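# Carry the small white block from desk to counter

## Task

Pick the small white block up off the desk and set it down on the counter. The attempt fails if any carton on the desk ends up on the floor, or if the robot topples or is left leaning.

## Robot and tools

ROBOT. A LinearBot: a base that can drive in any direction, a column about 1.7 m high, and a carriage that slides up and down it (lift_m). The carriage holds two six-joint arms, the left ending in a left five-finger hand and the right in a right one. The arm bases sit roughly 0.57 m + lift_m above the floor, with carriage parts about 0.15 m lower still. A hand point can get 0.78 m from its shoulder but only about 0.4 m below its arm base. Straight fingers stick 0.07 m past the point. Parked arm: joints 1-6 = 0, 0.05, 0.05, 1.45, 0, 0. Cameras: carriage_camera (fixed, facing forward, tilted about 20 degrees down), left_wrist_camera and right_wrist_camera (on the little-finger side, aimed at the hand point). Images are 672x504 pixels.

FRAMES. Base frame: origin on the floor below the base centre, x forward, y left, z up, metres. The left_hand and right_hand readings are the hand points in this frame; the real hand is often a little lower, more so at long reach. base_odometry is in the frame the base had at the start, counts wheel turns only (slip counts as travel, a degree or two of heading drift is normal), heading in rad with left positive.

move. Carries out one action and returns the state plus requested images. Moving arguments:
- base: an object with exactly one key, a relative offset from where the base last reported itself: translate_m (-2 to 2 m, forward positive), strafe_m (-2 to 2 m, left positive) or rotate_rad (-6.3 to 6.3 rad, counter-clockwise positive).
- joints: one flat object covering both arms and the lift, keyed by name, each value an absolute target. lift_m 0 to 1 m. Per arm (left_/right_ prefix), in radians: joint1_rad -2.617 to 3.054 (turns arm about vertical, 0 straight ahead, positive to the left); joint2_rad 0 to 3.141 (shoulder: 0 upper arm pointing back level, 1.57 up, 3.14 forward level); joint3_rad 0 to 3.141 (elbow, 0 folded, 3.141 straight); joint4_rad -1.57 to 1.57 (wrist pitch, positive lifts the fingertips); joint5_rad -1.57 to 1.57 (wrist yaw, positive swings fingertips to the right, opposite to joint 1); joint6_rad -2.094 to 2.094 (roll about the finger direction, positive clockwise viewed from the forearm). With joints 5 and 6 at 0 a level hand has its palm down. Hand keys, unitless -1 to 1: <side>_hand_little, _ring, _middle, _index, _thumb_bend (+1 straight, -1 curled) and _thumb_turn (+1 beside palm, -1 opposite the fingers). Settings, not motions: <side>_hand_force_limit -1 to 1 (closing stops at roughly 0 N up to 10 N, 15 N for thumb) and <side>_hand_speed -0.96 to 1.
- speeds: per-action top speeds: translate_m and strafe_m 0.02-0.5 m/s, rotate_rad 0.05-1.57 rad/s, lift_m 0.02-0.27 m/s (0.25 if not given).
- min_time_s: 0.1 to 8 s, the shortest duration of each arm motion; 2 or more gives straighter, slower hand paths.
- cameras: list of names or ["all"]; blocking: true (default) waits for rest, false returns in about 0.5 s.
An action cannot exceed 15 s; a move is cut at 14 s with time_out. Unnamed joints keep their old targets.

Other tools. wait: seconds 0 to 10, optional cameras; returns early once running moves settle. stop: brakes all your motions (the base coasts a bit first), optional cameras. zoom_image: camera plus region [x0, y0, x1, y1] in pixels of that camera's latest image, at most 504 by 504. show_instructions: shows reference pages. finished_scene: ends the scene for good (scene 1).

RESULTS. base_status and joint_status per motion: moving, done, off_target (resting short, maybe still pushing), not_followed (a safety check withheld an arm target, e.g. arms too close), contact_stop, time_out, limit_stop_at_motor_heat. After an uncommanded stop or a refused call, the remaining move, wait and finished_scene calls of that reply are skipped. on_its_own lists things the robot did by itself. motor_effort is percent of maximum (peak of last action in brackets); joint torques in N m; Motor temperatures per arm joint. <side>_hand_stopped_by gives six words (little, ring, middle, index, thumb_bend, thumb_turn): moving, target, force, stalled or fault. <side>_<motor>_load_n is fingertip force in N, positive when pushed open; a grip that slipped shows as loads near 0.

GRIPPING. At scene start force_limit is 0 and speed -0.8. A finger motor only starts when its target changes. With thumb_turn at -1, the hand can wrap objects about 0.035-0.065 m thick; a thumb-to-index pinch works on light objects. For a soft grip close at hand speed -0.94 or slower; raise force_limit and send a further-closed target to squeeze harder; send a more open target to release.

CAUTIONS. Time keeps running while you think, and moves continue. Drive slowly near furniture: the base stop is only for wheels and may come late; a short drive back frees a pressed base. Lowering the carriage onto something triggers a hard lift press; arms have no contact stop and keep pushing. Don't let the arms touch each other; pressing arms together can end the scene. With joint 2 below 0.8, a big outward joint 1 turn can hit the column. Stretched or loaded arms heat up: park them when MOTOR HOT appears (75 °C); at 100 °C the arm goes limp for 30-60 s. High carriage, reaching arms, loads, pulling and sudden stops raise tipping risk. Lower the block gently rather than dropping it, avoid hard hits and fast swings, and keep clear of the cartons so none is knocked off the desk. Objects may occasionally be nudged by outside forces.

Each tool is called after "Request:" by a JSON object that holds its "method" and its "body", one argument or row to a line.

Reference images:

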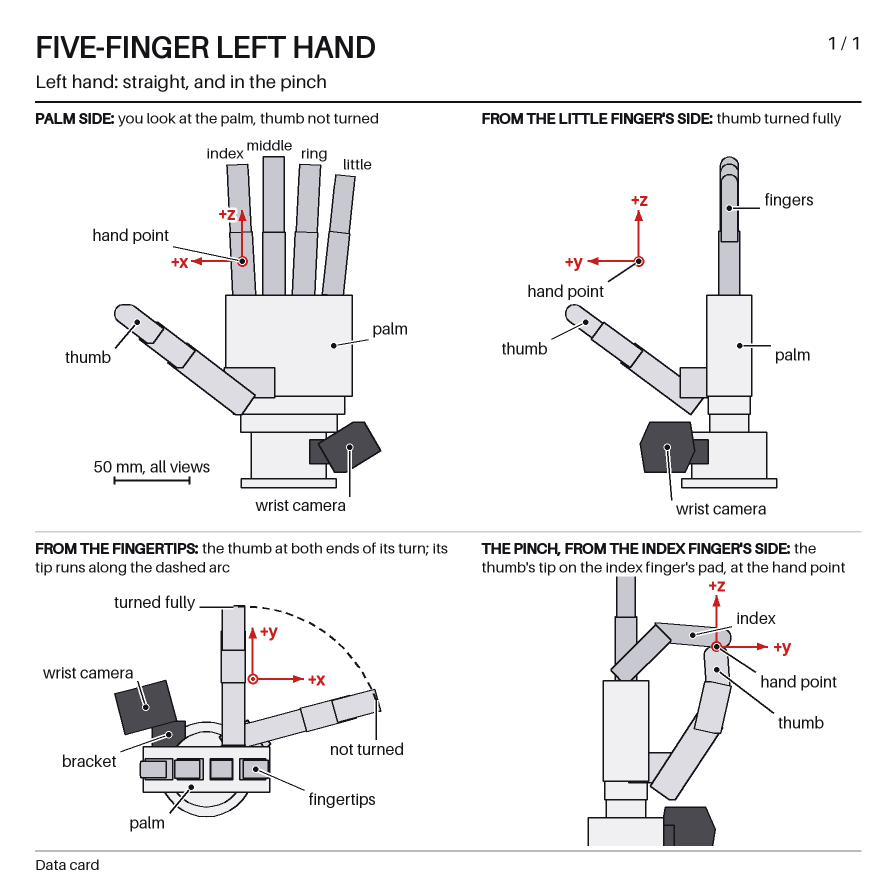

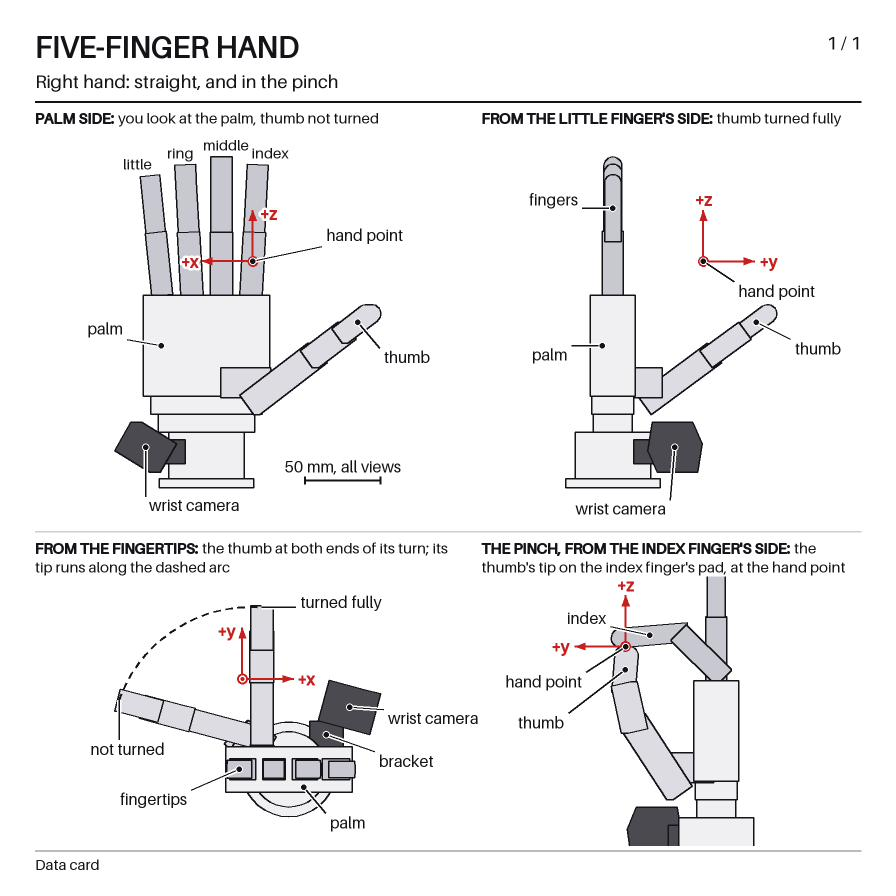

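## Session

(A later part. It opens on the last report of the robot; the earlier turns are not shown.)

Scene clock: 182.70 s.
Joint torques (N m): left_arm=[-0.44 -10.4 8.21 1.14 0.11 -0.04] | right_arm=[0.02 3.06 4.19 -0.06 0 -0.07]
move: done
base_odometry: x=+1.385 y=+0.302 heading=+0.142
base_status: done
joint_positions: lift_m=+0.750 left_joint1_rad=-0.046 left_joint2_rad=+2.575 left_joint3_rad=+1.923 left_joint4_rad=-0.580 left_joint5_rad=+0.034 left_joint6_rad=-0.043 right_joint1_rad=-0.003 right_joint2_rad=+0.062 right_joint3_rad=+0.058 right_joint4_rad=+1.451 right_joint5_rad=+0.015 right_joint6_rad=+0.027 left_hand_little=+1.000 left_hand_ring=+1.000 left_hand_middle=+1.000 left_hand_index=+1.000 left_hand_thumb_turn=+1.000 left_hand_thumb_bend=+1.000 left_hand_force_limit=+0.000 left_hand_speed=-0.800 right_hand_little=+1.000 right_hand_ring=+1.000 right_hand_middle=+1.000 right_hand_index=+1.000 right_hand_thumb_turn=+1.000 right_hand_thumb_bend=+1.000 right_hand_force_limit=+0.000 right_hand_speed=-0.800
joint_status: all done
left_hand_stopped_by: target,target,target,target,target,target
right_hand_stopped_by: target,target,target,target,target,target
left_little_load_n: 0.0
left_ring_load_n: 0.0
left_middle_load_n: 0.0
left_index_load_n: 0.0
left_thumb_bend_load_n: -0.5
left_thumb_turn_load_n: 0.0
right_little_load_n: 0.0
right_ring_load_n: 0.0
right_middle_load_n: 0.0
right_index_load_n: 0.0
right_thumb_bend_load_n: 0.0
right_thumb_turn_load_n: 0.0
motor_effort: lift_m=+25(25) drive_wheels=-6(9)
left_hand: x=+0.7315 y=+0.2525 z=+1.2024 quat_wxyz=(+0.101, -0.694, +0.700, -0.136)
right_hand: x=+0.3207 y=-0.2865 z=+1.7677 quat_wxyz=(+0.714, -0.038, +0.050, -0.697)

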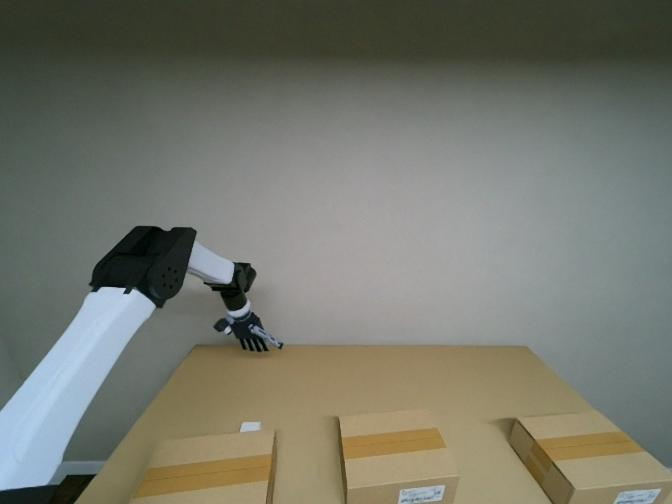

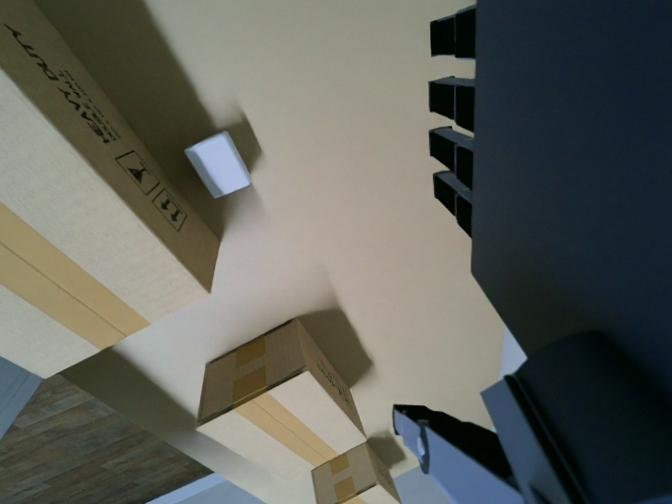

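Request:
{"method": "move", "body": {
  "joints": {"left_joint4_rad": -0.38, "left_joint5_rad": 0.85, "left_hand_speed": 0.0, "left_hand_thumb_turn": -1, "left_hand_index": 0.5, "left_hand_middle": 0.5},
  "min_time_s": 2,
  "cameras": ["left_wrist_camera"]
}}

Request:
{"method": "move", "body": {
  "joints": {"left_joint6_rad": 0.914},
  "min_time_s": 2,
  "cameras": ["carriage_camera", "left_wrist_camera"]
}}

Scene clock: 260.37 s.
Joint torques (N m): left_arm=[-0.65 -10.56 8.38 1.38 0.78 -0.04] | right_arm=[0.03 3.06 4.16 -0.06 0.01 -0.07]
Motor temperatures (°C): left_arm=[25 45 47 42 26 23] | right_arm=[26 29 40 36 27 25]
move: done
base_odometry: x=+1.385 y=+0.302 heading=+0.142
base_status: not commanded
joint_positions: lift_m=+0.750 left_joint1_rad=-0.046 left_joint2_rad=+2.575 left_joint3_rad=+1.923 left_joint4_rad=-0.404 left_joint5_rad=+0.834 left_joint6_rad=-0.043 right_joint1_rad=-0.003 right_joint2_rad=+0.062 right_joint3_rad=+0.058 right_joint4_rad=+1.451 right_joint5_rad=+0.015 right_joint6_rad=+0.027 left_hand_little=+1.000 left_hand_ring=+1.000 left_hand_middle=+0.500 left_hand_index=+0.500 left_hand_thumb_turn=-1.000 left_hand_thumb_bend=+1.000 left_hand_force_limit=+0.000 left_hand_speed=+0.000 right_hand_little=+1.000 right_hand_ring=+1.000 right_hand_middle=+1.000 right_hand_index=+1.000 right_hand_thumb_turn=+1.000 right_hand_thumb_bend=+1.000 right_hand_force_limit=+0.000 right_hand_speed=-0.800
joint_status: all done
left_hand_stopped_by: target,target,target,target,target,target
right_hand_stopped_by: target,target,target,target,target,target
left_little_load_n: 0.0
left_ring_load_n: 0.0
left_middle_load_n: 0.0
left_index_load_n: 0.0
left_thumb_bend_load_n: 0.0
left_thumb_turn_load_n: -0.5
right_little_load_n: 0.0
right_ring_load_n: 0.0
right_middle_load_n: 0.0
right_index_load_n: 0.0
right_thumb_bend_load_n: 0.0
right_thumb_turn_load_n: 0.0
motor_effort: lift_m=+25(25) drive_wheels=-6(6)
left_hand: x=+0.7299 y=+0.1262 z=+1.2883 quat_wxyz=(-0.132, -0.551, +0.699, -0.436)
right_hand: x=+0.3207 y=-0.2865 z=+1.7677 quat_wxyz=(+0.714, -0.038, +0.050, -0.697)

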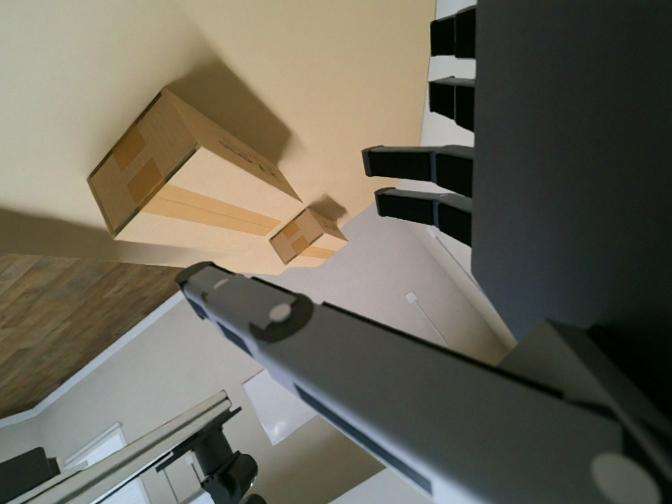

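Scene clock: 262.73 s.
Joint torques (N m): left_arm=[-0.61 -10.67 8.29 1.41 0.77 0.13] | right_arm=[0.05 3.06 4.18 -0.06 0.01 -0.08]
move: done
base_odometry: x=+1.385 y=+0.302 heading=+0.142
base_status: not commanded
joint_positions: lift_m=+0.750 left_joint1_rad=-0.046 left_joint2_rad=+2.575 left_joint3_rad=+1.923 left_joint4_rad=-0.403 left_joint5_rad=+0.836 left_joint6_rad=+0.899 right_joint1_rad=-0.003 right_joint2_rad=+0.062 right_joint3_rad=+0.058 right_joint4_rad=+1.451 right_joint5_rad=+0.015 right_joint6_rad=+0.027 left_hand_little=+1.000 left_hand_ring=+1.000 left_hand_middle=+0.500 left_hand_index=+0.500 left_hand_thumb_turn=-1.000 left_hand_thumb_bend=+1.000 left_hand_force_limit=+0.000 left_hand_speed=+0.000 right_hand_little=+1.000 right_hand_ring=+1.000 right_hand_middle=+1.000 right_hand_index=+1.000 right_hand_thumb_turn=+1.000 right_hand_thumb_bend=+1.000 right_hand_force_limit=+0.000 right_hand_speed=-0.800
joint_status: all done
left_hand_stopped_by: target,target,target,target,target,target
right_hand_stopped_by: target,target,target,target,target,target
left_little_load_n: 0.0
left_ring_load_n: 0.0
left_middle_load_n: 0.0
left_index_load_n: 0.0
left_thumb_bend_load_n: 0.0
left_thumb_turn_load_n: 0.0
right_little_load_n: 0.0
right_ring_load_n: 0.0
right_middle_load_n: 0.0
right_index_load_n: 0.0
right_thumb_bend_load_n: 0.0
right_thumb_turn_load_n: 0.0
motor_effort: lift_m=+25(25) drive_wheels=-6(6)
left_hand: x=+0.7516 y=+0.1661 z=+1.2476 quat_wxyz=(+0.080, -0.174, +0.873, -0.449)
right_hand: x=+0.3207 y=-0.2865 z=+1.7677 quat_wxyz=(+0.714, -0.038, +0.050, -0.697)

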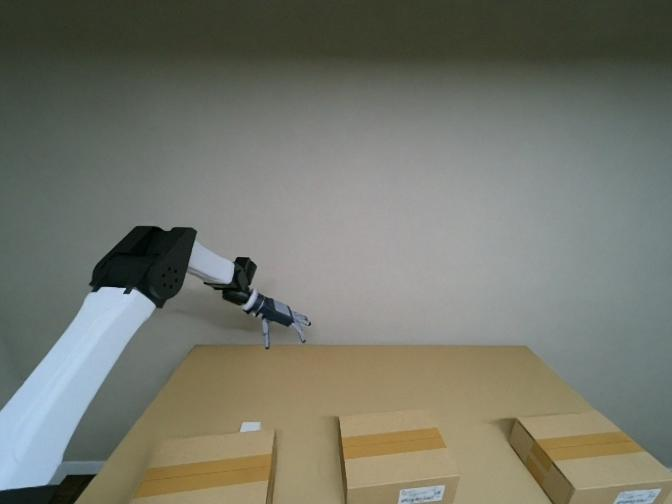

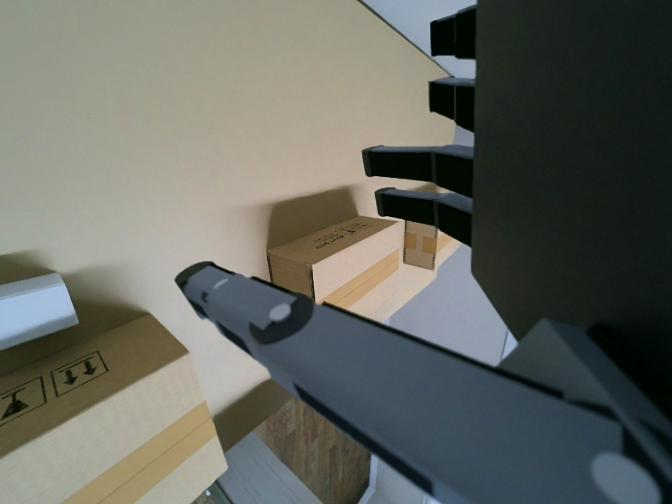

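Request:
{"method": "move", "body": {
  "joints": {"lift_m": 0.95, "left_joint1_rad": 0.196, "left_joint2_rad": 2.965, "left_joint3_rad": 1.912, "left_joint4_rad": -0.58, "left_joint5_rad": 0.97, "left_joint6_rad": 1.69, "left_hand_thumb_bend": 0.85},
  "min_time_s": 3,
  "cameras": ["carriage_camera", "left_wrist_camera"]
}}

Scene clock: 355.33 s.
Joint torques (N m): left_arm=[0.14 -10.02 3.96 0.14 0.83 0.11] | right_arm=[0.03 3.25 4.49 -0.06 0 -0.07]
Motor temperatures (°C): left_arm=[25 50 48 42 26 23] | right_arm=[26 28 39 34 26 25]
move: done
base_odometry: x=+1.385 y=+0.302 heading=+0.142
base_status: not commanded
joint_positions: lift_m=+0.950 left_joint1_rad=+0.192 left_joint2_rad=+2.950 left_joint3_rad=+1.916 left_joint4_rad=-0.563 left_joint5_rad=+0.954 left_joint6_rad=+1.675 right_joint1_rad=-0.003 right_joint2_rad=+0.059 right_joint3_rad=+0.054 right_joint4_rad=+1.451 right_joint5_rad=+0.015 right_joint6_rad=+0.027 left_hand_little=+1.000 left_hand_ring=+1.000 left_hand_middle=+0.500 left_hand_index=+0.500 left_hand_thumb_turn=-1.000 left_hand_thumb_bend=+0.850 left_hand_force_limit=+0.000 left_hand_speed=+0.000 right_hand_little=+1.000 right_hand_ring=+1.000 right_hand_middle=+1.000 right_hand_index=+1.000 right_hand_thumb_turn=+1.000 right_hand_thumb_bend=+1.000 right_hand_force_limit=+0.000 right_hand_speed=-0.800
joint_status: all done
left_hand_stopped_by: target,target,target,target,target,target
right_hand_stopped_by: target,target,target,target,target,target
left_little_load_n: 0.0
left_ring_load_n: 0.0
left_middle_load_n: 0.0
left_index_load_n: 0.0
left_thumb_bend_load_n: 0.0
left_thumb_turn_load_n: 0.0
right_little_load_n: 0.0
right_ring_load_n: 0.0
right_middle_load_n: 0.0
right_index_load_n: 0.0
right_thumb_bend_load_n: 0.0
right_thumb_turn_load_n: 0.0
motor_effort: lift_m=+27(34) drive_wheels=-6(6)
left_hand: x=+0.6675 y=+0.2772 z=+1.2662 quat_wxyz=(+0.056, -0.045, +0.887, -0.456)
right_hand: x=+0.3212 y=-0.2865 z=+1.9663 quat_wxyz=(+0.714, -0.038, +0.050, -0.697)

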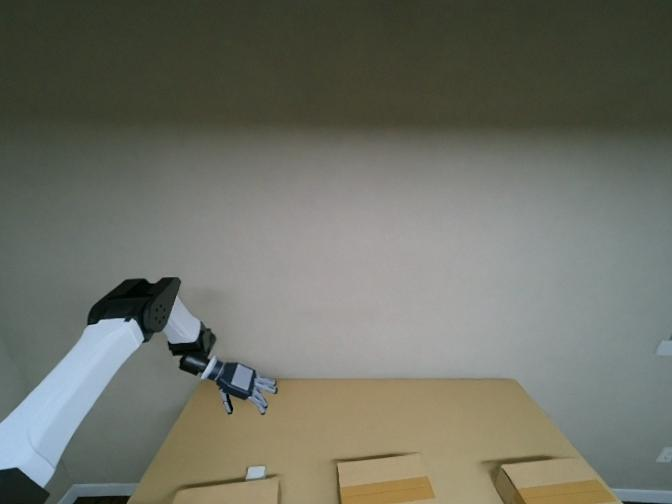

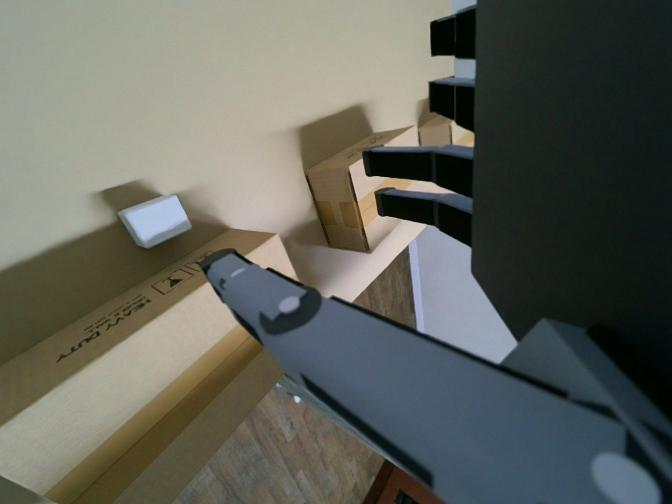

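Request:
{"method": "zoom_image", "body": {
  "camera": "left_wrist_camera",
  "region": [80, 160, 240, 320]
}}

Scaled by 3.150 from the camera's image (finer frame: 960x720).

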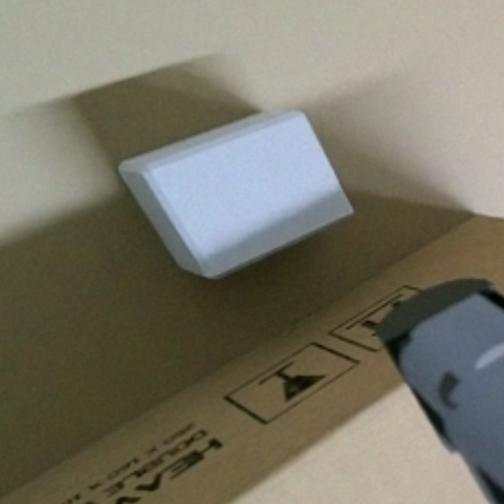

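Request:
{"method": "zoom_image", "body": {
  "camera": "carriage_camera",
  "region": [190, 360, 310, 500]
}}

Scaled by 3.600 from the camera's image (finer frame: 960x720).

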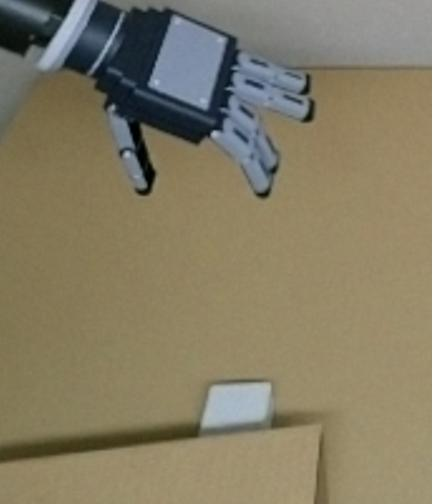

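Request:
{"method": "move", "body": {
  "joints": {"lift_m": 0.85, "left_joint3_rad": 1.885, "left_joint4_rad": -0.60},
  "min_time_s": 1.5,
  "cameras": ["carriage_camera", "left_wrist_camera"]
}}

Request:
{"method": "zoom_image", "body": {
  "camera": "carriage_camera",
  "region": [180, 350, 320, 490]
}}

Scene clock: 401.37 s.
Joint torques (N m): left_arm=[0.25 -10.7 3.66 -0.01 0.84 0.1] | right_arm=[0.01 3.32 4.56 -0.07 0 -0.07]
Motor temperatures (°C): left_arm=[24 51 42 39 26 23] | right_arm=[26 28 38 34 26 25]
move: done
base_odometry: x=+1.385 y=+0.302 heading=+0.142
base_status: not commanded
joint_positions: lift_m=+0.850 left_joint1_rad=+0.192 left_joint2_rad=+2.963 left_joint3_rad=+1.889 left_joint4_rad=-0.583 left_joint5_rad=+0.960 left_joint6_rad=+1.677 right_joint1_rad=-0.003 right_joint2_rad=+0.059 right_joint3_rad=+0.053 right_joint4_rad=+1.451 right_joint5_rad=+0.015 right_joint6_rad=+0.027 left_hand_little=+1.000 left_hand_ring=+1.000 left_hand_middle=+0.500 left_hand_index=+0.500 left_hand_thumb_turn=-1.000 left_hand_thumb_bend=+0.850 left_hand_force_limit=+0.000 left_hand_speed=+0.000 right_hand_little=+1.000 right_hand_ring=+1.000 right_hand_middle=+1.000 right_hand_index=+1.000 right_hand_thumb_turn=+1.000 right_hand_thumb_bend=+1.000 right_hand_force_limit=+0.000 right_hand_speed=-0.800
joint_status: all done
left_hand_stopped_by: target,target,target,target,target,target
right_hand_stopped_by: target,target,target,target,target,target
left_little_load_n: 0.0
left_ring_load_n: 0.0
left_middle_load_n: 0.0
left_index_load_n: 0.0
left_thumb_bend_load_n: 0.0
left_thumb_turn_load_n: 0.0
right_little_load_n: 0.0
right_ring_load_n: 0.0
right_middle_load_n: 0.0
right_index_load_n: 0.0
right_thumb_bend_load_n: 0.0
right_thumb_turn_load_n: 0.0
motor_effort: lift_m=+25(28) drive_wheels=-6(6)
left_hand: x=+0.6475 y=+0.2723 z=+1.1590 quat_wxyz=(+0.031, -0.058, +0.884, -0.462)
right_hand: x=+0.3211 y=-0.2865 z=+1.8663 quat_wxyz=(+0.714, -0.038, +0.050, -0.697)

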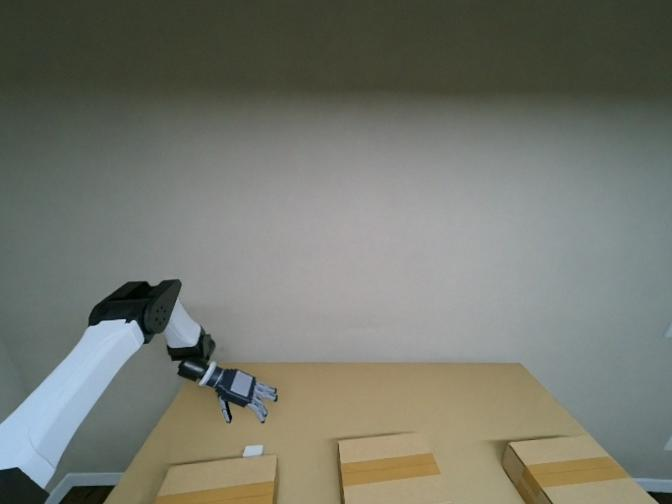

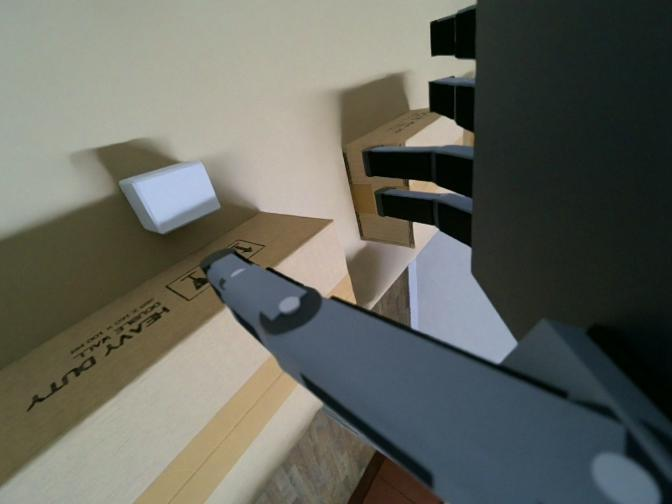

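Scaled by 3.600 from the camera's image (finer frame: 960x720).

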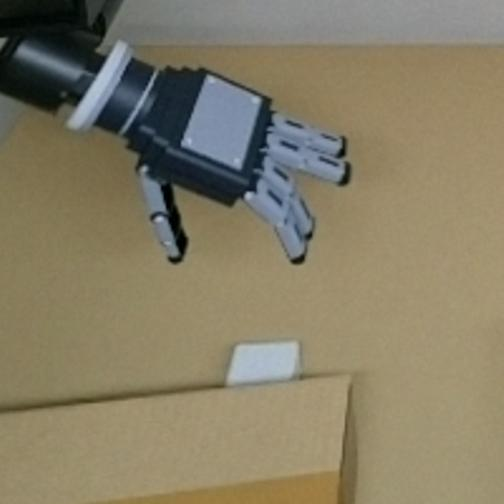

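Request:
{"method": "move", "body": {
  "joints": {"lift_m": 0.79},
  "speeds": {"lift_m": 0.08},
  "cameras": ["carriage_camera", "left_wrist_camera"]
}}

Request:
{"method": "zoom_image", "body": {
  "camera": "carriage_camera",
  "region": [180, 350, 320, 490]
}}

Request:
{"method": "zoom_image", "body": {
  "camera": "left_wrist_camera",
  "region": [80, 80, 400, 320]
}}

Scene clock: 415.53 s.
Joint torques (N m): left_arm=[0.1 -10.66 4.15 0.13 0.81 0.09] | right_arm=[0.02 3.34 4.55 -0.07 0 -0.07]
move: done
base_odometry: x=+1.385 y=+0.302 heading=+0.142
base_status: not commanded
joint_positions: lift_m=+0.790 left_joint1_rad=+0.192 left_joint2_rad=+2.964 left_joint3_rad=+1.885 left_joint4_rad=-0.591 left_joint5_rad=+0.962 left_joint6_rad=+1.677 right_joint1_rad=-0.003 right_joint2_rad=+0.059 right_joint3_rad=+0.053 right_joint4_rad=+1.451 right_joint5_rad=+0.015 right_joint6_rad=+0.027 left_hand_little=+1.000 left_hand_ring=+1.000 left_hand_middle=+0.500 left_hand_index=+0.500 left_hand_thumb_turn=-1.000 left_hand_thumb_bend=+0.850 left_hand_force_limit=+0.000 left_hand_speed=+0.000 right_hand_little=+1.000 right_hand_ring=+1.000 right_hand_middle=+1.000 right_hand_index=+1.000 right_hand_thumb_turn=+1.000 right_hand_thumb_bend=+1.000 right_hand_force_limit=+0.000 right_hand_speed=-0.800
joint_status: all done
left_hand_stopped_by: target,target,target,target,target,target
right_hand_stopped_by: target,target,target,target,target,target
left_little_load_n: 0.0
left_ring_load_n: 0.0
left_middle_load_n: 0.0
left_index_load_n: 0.0
left_thumb_bend_load_n: 0.0
left_thumb_turn_load_n: 0.0
right_little_load_n: 0.0
right_ring_load_n: 0.0
right_middle_load_n: 0.0
right_index_load_n: 0.0
right_thumb_bend_load_n: 0.0
right_thumb_turn_load_n: 0.0
motor_effort: lift_m=+26(27) drive_wheels=+1(6)
left_hand: x=+0.6437 y=+0.2713 z=+1.0987 quat_wxyz=(+0.025, -0.061, +0.884, -0.463)
right_hand: x=+0.3210 y=-0.2865 z=+1.8063 quat_wxyz=(+0.714, -0.038, +0.050, -0.697)

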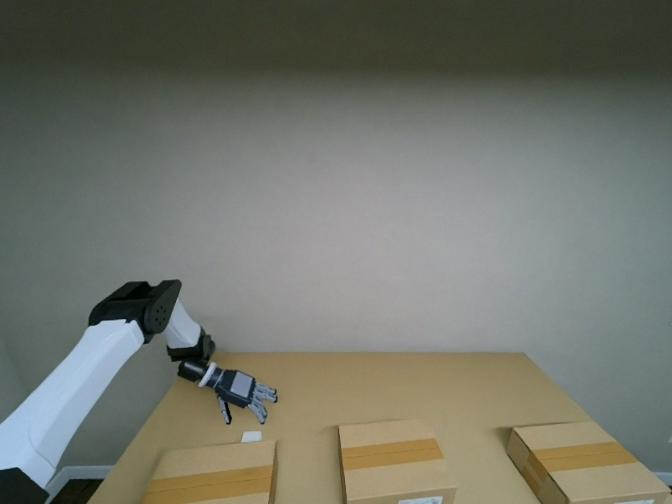

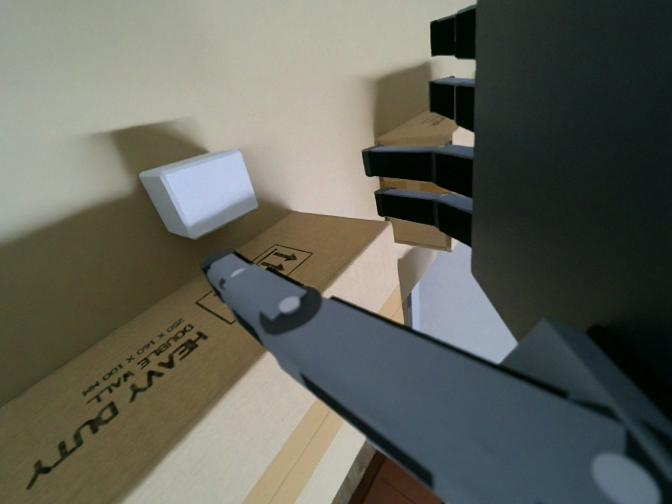

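Scaled by 3.600 from the camera's image (finer frame: 960x720).

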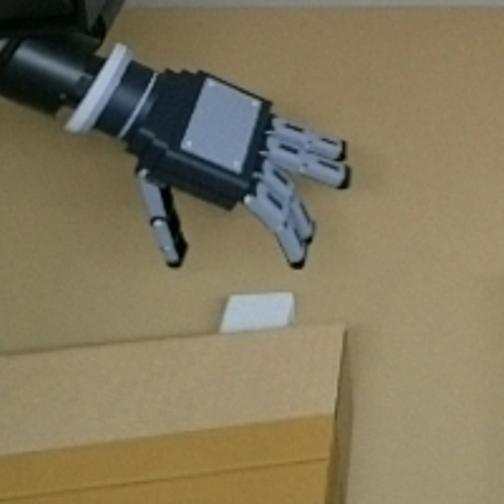

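Scaled by 1.575 from the camera's image (finer frame: 960x720).

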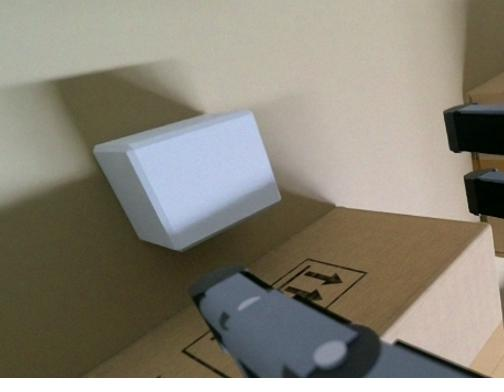

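Request:
{"method": "move", "body": {
  "joints": {"lift_m": 0.74},
  "speeds": {"lift_m": 0.06},
  "cameras": ["carriage_camera", "left_wrist_camera"]
}}

Request:
{"method": "zoom_image", "body": {
  "camera": "carriage_camera",
  "region": [180, 350, 320, 490]
}}

Request:
{"method": "zoom_image", "body": {
  "camera": "left_wrist_camera",
  "region": [100, 60, 460, 330]
}}

Scene clock: 452.80 s.
Joint torques (N m): left_arm=[0.24 -11.06 4.22 0.06 0.77 0.14] | right_arm=[0.03 3.34 4.66 -0.05 0.01 -0.07]
move: done
base_odometry: x=+1.385 y=+0.302 heading=+0.142
base_status: not commanded
joint_positions: lift_m=+0.740 left_joint1_rad=+0.192 left_joint2_rad=+2.964 left_joint3_rad=+1.883 left_joint4_rad=-0.597 left_joint5_rad=+0.963 left_joint6_rad=+1.677 right_joint1_rad=-0.003 right_joint2_rad=+0.059 right_joint3_rad=+0.052 right_joint4_rad=+1.452 right_joint5_rad=+0.015 right_joint6_rad=+0.027 left_hand_little=+1.000 left_hand_ring=+1.000 left_hand_middle=+0.500 left_hand_index=+0.500 left_hand_thumb_turn=-1.000 left_hand_thumb_bend=+0.850 left_hand_force_limit=+0.000 left_hand_speed=+0.000 right_hand_little=+1.000 right_hand_ring=+1.000 right_hand_middle=+1.000 right_hand_index=+1.000 right_hand_thumb_turn=+1.000 right_hand_thumb_bend=+1.000 right_hand_force_limit=+0.000 right_hand_speed=-0.800
joint_status: all done
left_hand_stopped_by: target,target,target,target,target,target
right_hand_stopped_by: target,target,target,target,target,target
left_little_load_n: 0.0
left_ring_load_n: 0.0
left_middle_load_n: 0.0
left_index_load_n: 0.0
left_thumb_bend_load_n: 0.0
left_thumb_turn_load_n: -0.5
right_little_load_n: 0.5
right_ring_load_n: 0.0
right_middle_load_n: 0.0
right_index_load_n: 0.0
right_thumb_bend_load_n: 0.0
right_thumb_turn_load_n: 0.0
motor_effort: lift_m=+25(26) drive_wheels=+1(6)
left_hand: x=+0.6413 y=+0.2707 z=+1.0487 quat_wxyz=(+0.022, -0.063, +0.883, -0.464)
right_hand: x=+0.3211 y=-0.2865 z=+1.7561 quat_wxyz=(+0.714, -0.038, +0.050, -0.697)

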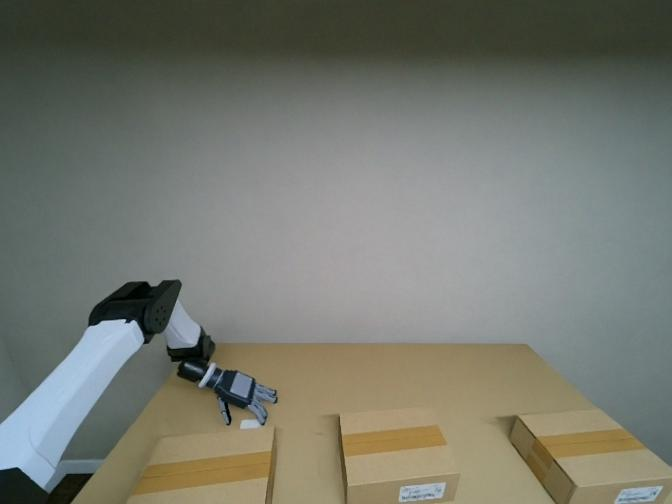

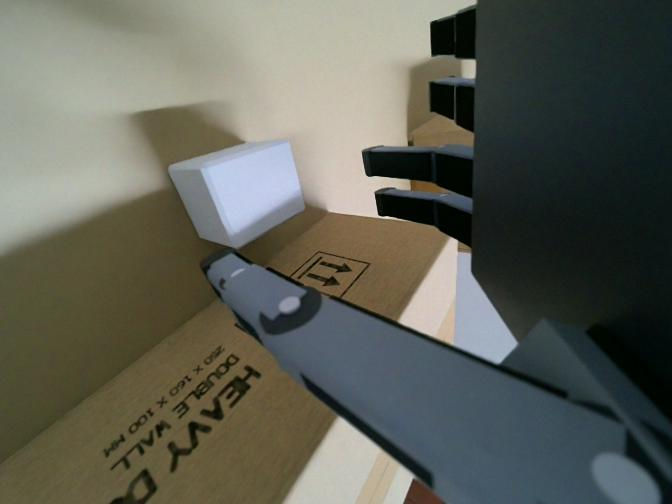

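Scaled by 3.600 from the camera's image (finer frame: 960x720).

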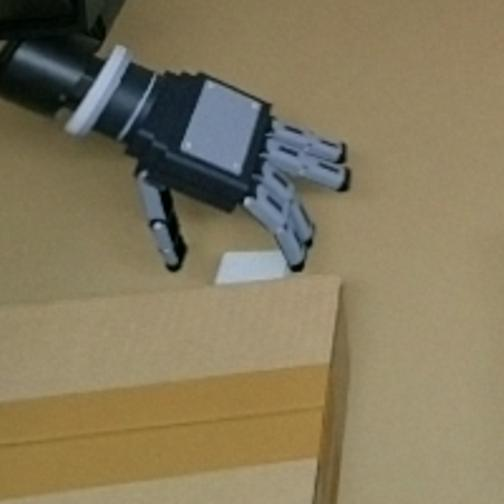

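Scaled by 1.400 from the camera's image (finer frame: 960x720).

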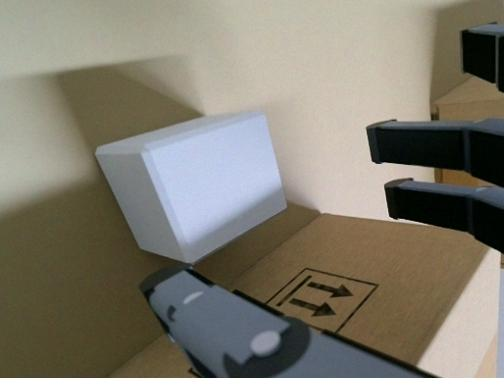

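Request:
{"method": "zoom_image", "body": {
  "camera": "left_wrist_camera",
  "region": [80, 240, 300, 504]
}}

Request:
{"method": "zoom_image", "body": {
  "camera": "carriage_camera",
  "region": [110, 330, 310, 504]
}}

Scaled by 1.909 from the camera's image (finer frame: 960x720).

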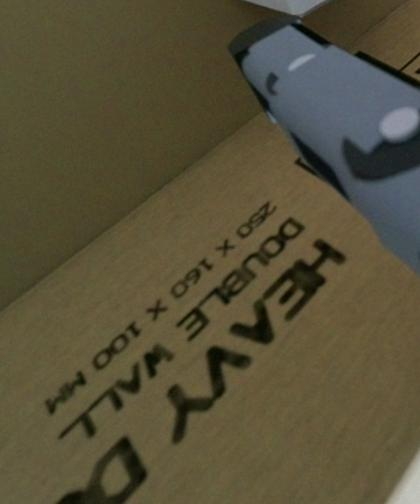

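Scaled by 2.520 from the camera's image (finer frame: 960x720).

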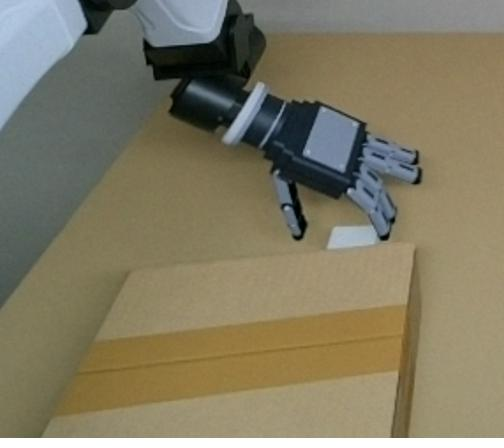

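Request:
{"method": "move", "body": {
  "joints": {"left_joint2_rad": 2.994, "left_joint3_rad": 1.96, "left_joint4_rad": -0.645},
  "min_time_s": 1.5
}}

Request:
{"method": "move", "body": {
  "joints": {"lift_m": 0.72},
  "speeds": {"lift_m": 0.04},
  "cameras": ["carriage_camera", "left_wrist_camera"]
}}

Request:
{"method": "zoom_image", "body": {
  "camera": "carriage_camera",
  "region": [180, 350, 320, 490]
}}

Scene clock: 520.00 s.
Joint torques (N m): left_arm=[0.12 -9.59 5.79 -0.04 0.78 0.12] | right_arm=[0.03 3.33 4.63 -0.07 0.01 -0.07]
move: done
base_odometry: x=+1.385 y=+0.302 heading=+0.142
base_status: not commanded
joint_positions: lift_m=+0.740 left_joint1_rad=+0.192 left_joint2_rad=+2.978 left_joint3_rad=+1.940 left_joint4_rad=-0.627 left_joint5_rad=+0.963 left_joint6_rad=+1.677 right_joint1_rad=-0.003 right_joint2_rad=+0.059 right_joint3_rad=+0.052 right_joint4_rad=+1.452 right_joint5_rad=+0.015 right_joint6_rad=+0.027 left_hand_little=+1.000 left_hand_ring=+1.000 left_hand_middle=+0.500 left_hand_index=+0.500 left_hand_thumb_turn=-1.000 left_hand_thumb_bend=+0.850 left_hand_force_limit=+0.000 left_hand_speed=+0.000 right_hand_little=+1.000 right_hand_ring=+1.000 right_hand_middle=+1.000 right_hand_index=+1.000 right_hand_thumb_turn=+1.000 right_hand_thumb_bend=+1.000 right_hand_force_limit=+0.000 right_hand_speed=-0.800
joint_status: all done
left_hand_stopped_by: target,target,target,target,target,target
right_hand_stopped_by: target,target,target,target,target,target
left_little_load_n: 0.0
left_ring_load_n: 0.0
left_middle_load_n: 0.0
left_index_load_n: 0.0
left_thumb_bend_load_n: 0.0
left_thumb_turn_load_n: 0.0
right_little_load_n: 0.0
right_ring_load_n: 0.0
right_middle_load_n: 0.0
right_index_load_n: 0.0
right_thumb_bend_load_n: 0.0
right_thumb_turn_load_n: 0.0
motor_effort: lift_m=+25(26) drive_wheels=+1(1)
left_hand: x=+0.6529 y=+0.2730 z=+1.0521 quat_wxyz=(+0.027, -0.060, +0.884, -0.463)
right_hand: x=+0.3211 y=-0.2865 z=+1.7561 quat_wxyz=(+0.714, -0.038, +0.050, -0.697)
pictures: none

Scene clock: 520.83 s.
Joint torques (N m): left_arm=[0.12 -10.21 5.7 0.03 0.77 0.14] | right_arm=[0.05 3.32 4.62 -0.07 0.01 -0.07]
move: done
base_odometry: x=+1.385 y=+0.302 heading=+0.142
base_status: not commanded
joint_positions: lift_m=+0.720 left_joint1_rad=+0.192 left_joint2_rad=+2.982 left_joint3_rad=+1.943 left_joint4_rad=-0.632 left_joint5_rad=+0.963 left_joint6_rad=+1.677 right_joint1_rad=-0.003 right_joint2_rad=+0.058 right_joint3_rad=+0.052 right_joint4_rad=+1.452 right_joint5_rad=+0.015 right_joint6_rad=+0.027 left_hand_little=+1.000 left_hand_ring=+1.000 left_hand_middle=+0.500 left_hand_index=+0.500 left_hand_thumb_turn=-1.000 left_hand_thumb_bend=+0.850 left_hand_force_limit=+0.000 left_hand_speed=+0.000 right_hand_little=+1.000 right_hand_ring=+1.000 right_hand_middle=+1.000 right_hand_index=+1.000 right_hand_thumb_turn=+1.000 right_hand_thumb_bend=+1.000 right_hand_force_limit=+0.000 right_hand_speed=-0.800
joint_status: all done
left_hand_stopped_by: target,target,target,target,target,target
right_hand_stopped_by: target,target,target,target,target,target
left_little_load_n: 0.0
left_ring_load_n: 0.0
left_middle_load_n: 0.0
left_index_load_n: 0.0
left_thumb_bend_load_n: 0.0
left_thumb_turn_load_n: 0.0
right_little_load_n: 0.0
right_ring_load_n: 0.0
right_middle_load_n: 0.0
right_index_load_n: 0.0
right_thumb_bend_load_n: 0.0
right_thumb_turn_load_n: 0.0
motor_effort: lift_m=+25(26) drive_wheels=+1(6)
left_hand: x=+0.6516 y=+0.2727 z=+1.0314 quat_wxyz=(+0.025, -0.061, +0.883, -0.464)
right_hand: x=+0.3211 y=-0.2865 z=+1.7361 quat_wxyz=(+0.714, -0.038, +0.050, -0.697)

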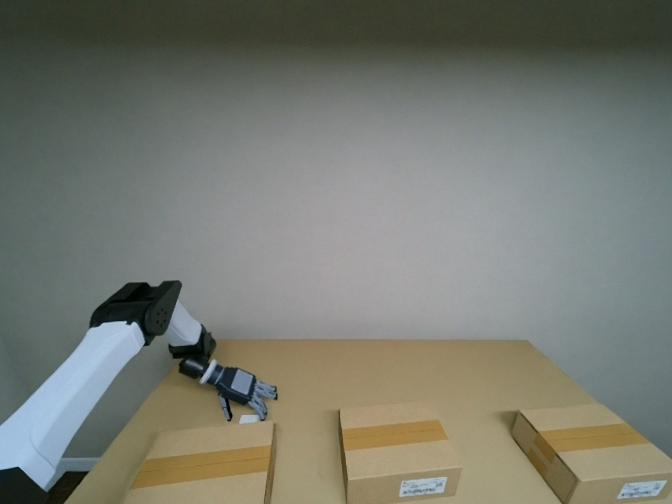

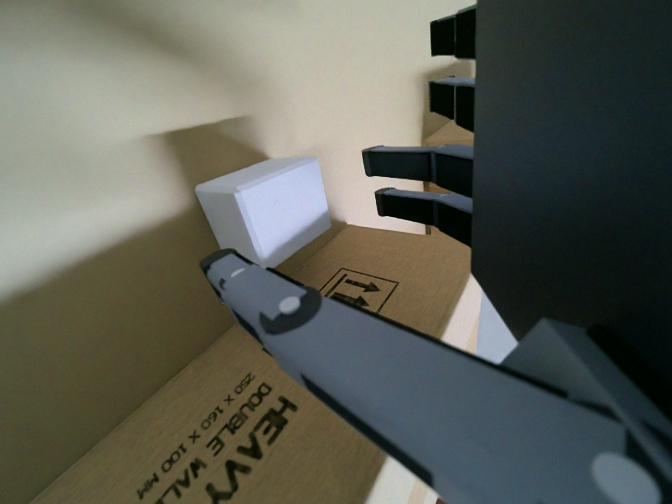

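Scaled by 3.600 from the camera's image (finer frame: 960x720).

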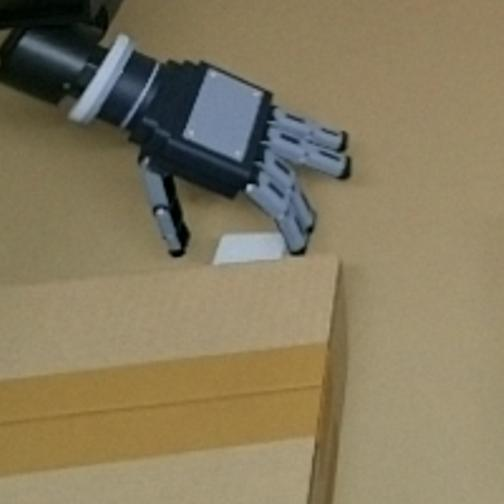

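Request:
{"method": "move", "body": {
  "joints": {"lift_m": 0.7},
  "speeds": {"lift_m": 0.04},
  "cameras": ["carriage_camera", "left_wrist_camera"]
}}

Request:
{"method": "zoom_image", "body": {
  "camera": "carriage_camera",
  "region": [180, 350, 320, 490]
}}

Scene clock: 529.73 s.
Joint torques (N m): left_arm=[0.21 -10.26 5.57 0.11 0.81 0.11] | right_arm=[0.05 3.41 4.68 -0.09 0.01 -0.07]
move: done
base_odometry: x=+1.385 y=+0.302 heading=+0.142
base_status: not commanded
joint_positions: lift_m=+0.700 left_joint1_rad=+0.192 left_joint2_rad=+2.983 left_joint3_rad=+1.945 left_joint4_rad=-0.636 left_joint5_rad=+0.963 left_joint6_rad=+1.677 right_joint1_rad=-0.003 right_joint2_rad=+0.058 right_joint3_rad=+0.051 right_joint4_rad=+1.453 right_joint5_rad=+0.015 right_joint6_rad=+0.027 left_hand_little=+1.000 left_hand_ring=+1.000 left_hand_middle=+0.500 left_hand_index=+0.500 left_hand_thumb_turn=-1.000 left_hand_thumb_bend=+0.850 left_hand_force_limit=+0.000 left_hand_speed=+0.000 right_hand_little=+1.000 right_hand_ring=+1.000 right_hand_middle=+1.000 right_hand_index=+1.000 right_hand_thumb_turn=+1.000 right_hand_thumb_bend=+1.000 right_hand_force_limit=+0.000 right_hand_speed=-0.800
joint_status: all done
left_hand_stopped_by: target,target,target,target,target,target
right_hand_stopped_by: target,target,target,target,target,target
left_little_load_n: 0.0
left_ring_load_n: 0.0
left_middle_load_n: 0.0
left_index_load_n: 0.0
left_thumb_bend_load_n: 0.0
left_thumb_turn_load_n: 0.0
right_little_load_n: 0.0
right_ring_load_n: 0.0
right_middle_load_n: 0.0
right_index_load_n: 0.0
right_thumb_bend_load_n: 0.0
right_thumb_turn_load_n: -0.5
motor_effort: lift_m=+25(26) drive_wheels=+1(6)
left_hand: x=+0.6511 y=+0.2725 z=+1.0113 quat_wxyz=(+0.024, -0.062, +0.883, -0.464)
right_hand: x=+0.3210 y=-0.2865 z=+1.7160 quat_wxyz=(+0.714, -0.038, +0.050, -0.697)

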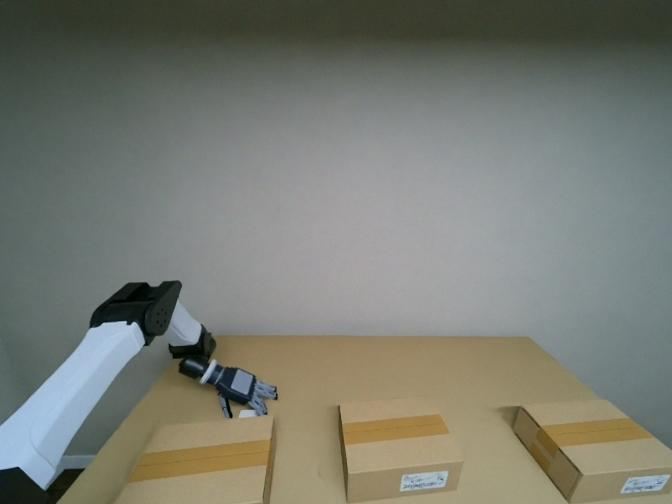

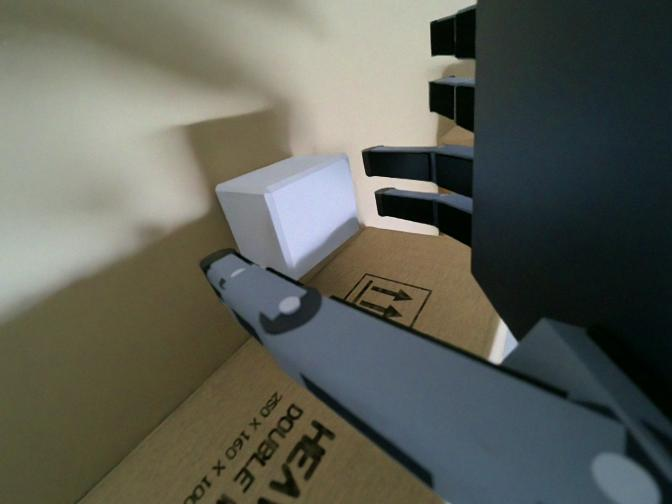

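Scaled by 3.600 from the camera's image (finer frame: 960x720).

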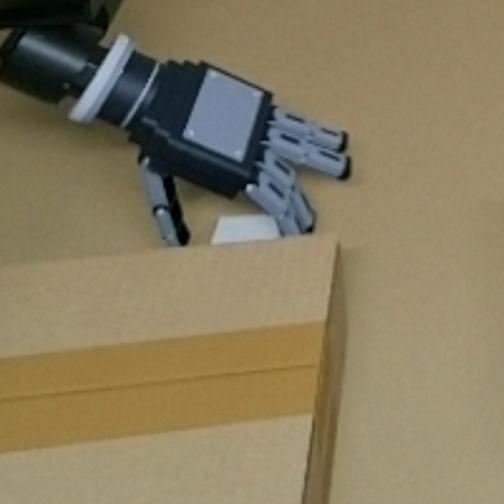

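Request:
{"method": "move", "body": {
  "joints": {"lift_m": 0.685},
  "speeds": {"lift_m": 0.03},
  "cameras": ["carriage_camera", "left_wrist_camera"]
}}

Request:
{"method": "zoom_image", "body": {
  "camera": "carriage_camera",
  "region": [180, 350, 320, 490]
}}

Scene clock: 545.33 s.
Joint torques (N m): left_arm=[-0.08 -10.45 5.44 0.13 0.8 0.13] | right_arm=[0.02 3.21 4.7 -0.09 0 -0.07]
move: done
base_odometry: x=+1.385 y=+0.302 heading=+0.142
base_status: not commanded
joint_positions: lift_m=+0.685 left_joint1_rad=+0.192 left_joint2_rad=+2.984 left_joint3_rad=+1.946 left_joint4_rad=-0.639 left_joint5_rad=+0.963 left_joint6_rad=+1.677 right_joint1_rad=-0.003 right_joint2_rad=+0.058 right_joint3_rad=+0.051 right_joint4_rad=+1.453 right_joint5_rad=+0.015 right_joint6_rad=+0.027 left_hand_little=+1.000 left_hand_ring=+1.000 left_hand_middle=+0.500 left_hand_index=+0.500 left_hand_thumb_turn=-1.000 left_hand_thumb_bend=+0.850 left_hand_force_limit=+0.000 left_hand_speed=+0.000 right_hand_little=+1.000 right_hand_ring=+1.000 right_hand_middle=+1.000 right_hand_index=+1.000 right_hand_thumb_turn=+1.000 right_hand_thumb_bend=+1.000 right_hand_force_limit=+0.000 right_hand_speed=-0.800
joint_status: all done
left_hand_stopped_by: target,target,target,target,target,target
right_hand_stopped_by: target,target,target,target,target,target
left_little_load_n: 0.0
left_ring_load_n: -0.5
left_middle_load_n: 0.0
left_index_load_n: 0.0
left_thumb_bend_load_n: 0.0
left_thumb_turn_load_n: 0.0
right_little_load_n: 0.0
right_ring_load_n: 0.0
right_middle_load_n: 0.0
right_index_load_n: 0.0
right_thumb_bend_load_n: 0.0
right_thumb_turn_load_n: 0.0
motor_effort: lift_m=+25(25) drive_wheels=+1(1)
left_hand: x=+0.6503 y=+0.2724 z=+0.9962 quat_wxyz=(+0.022, -0.063, +0.883, -0.464)
right_hand: x=+0.3211 y=-0.2865 z=+1.7009 quat_wxyz=(+0.714, -0.038, +0.050, -0.697)

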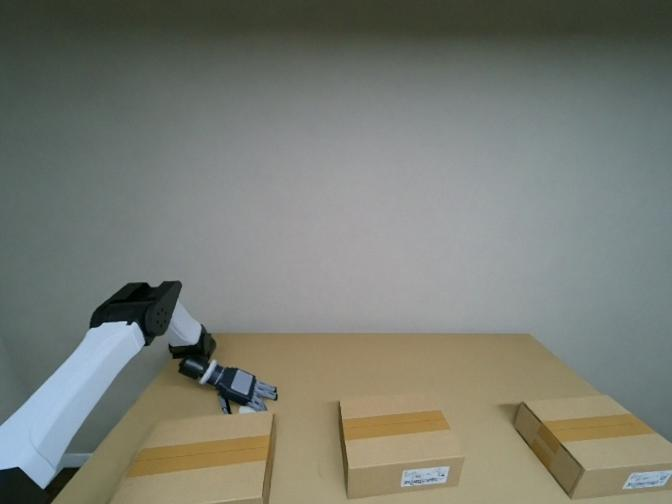

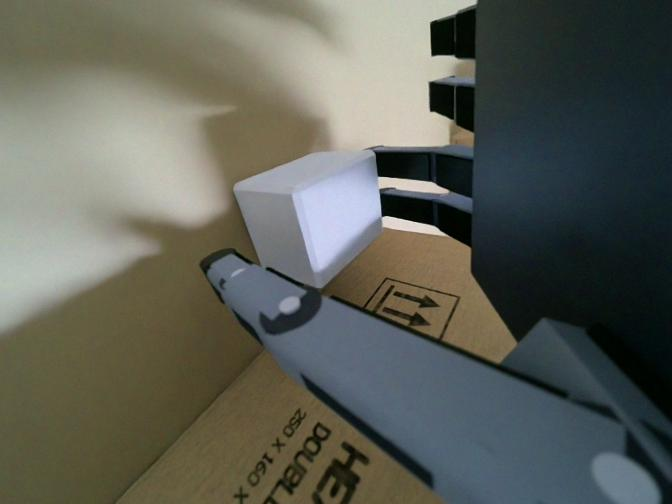

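Scaled by 3.600 from the camera's image (finer frame: 960x720).

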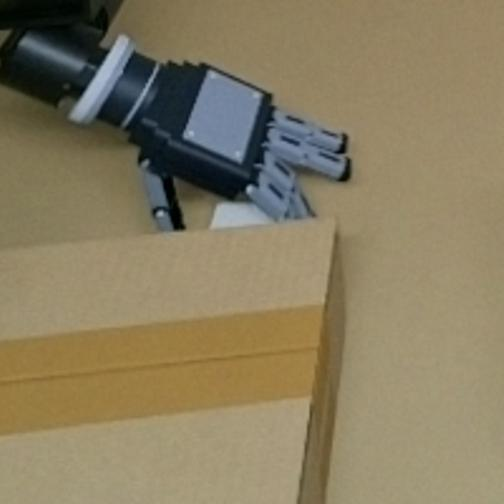

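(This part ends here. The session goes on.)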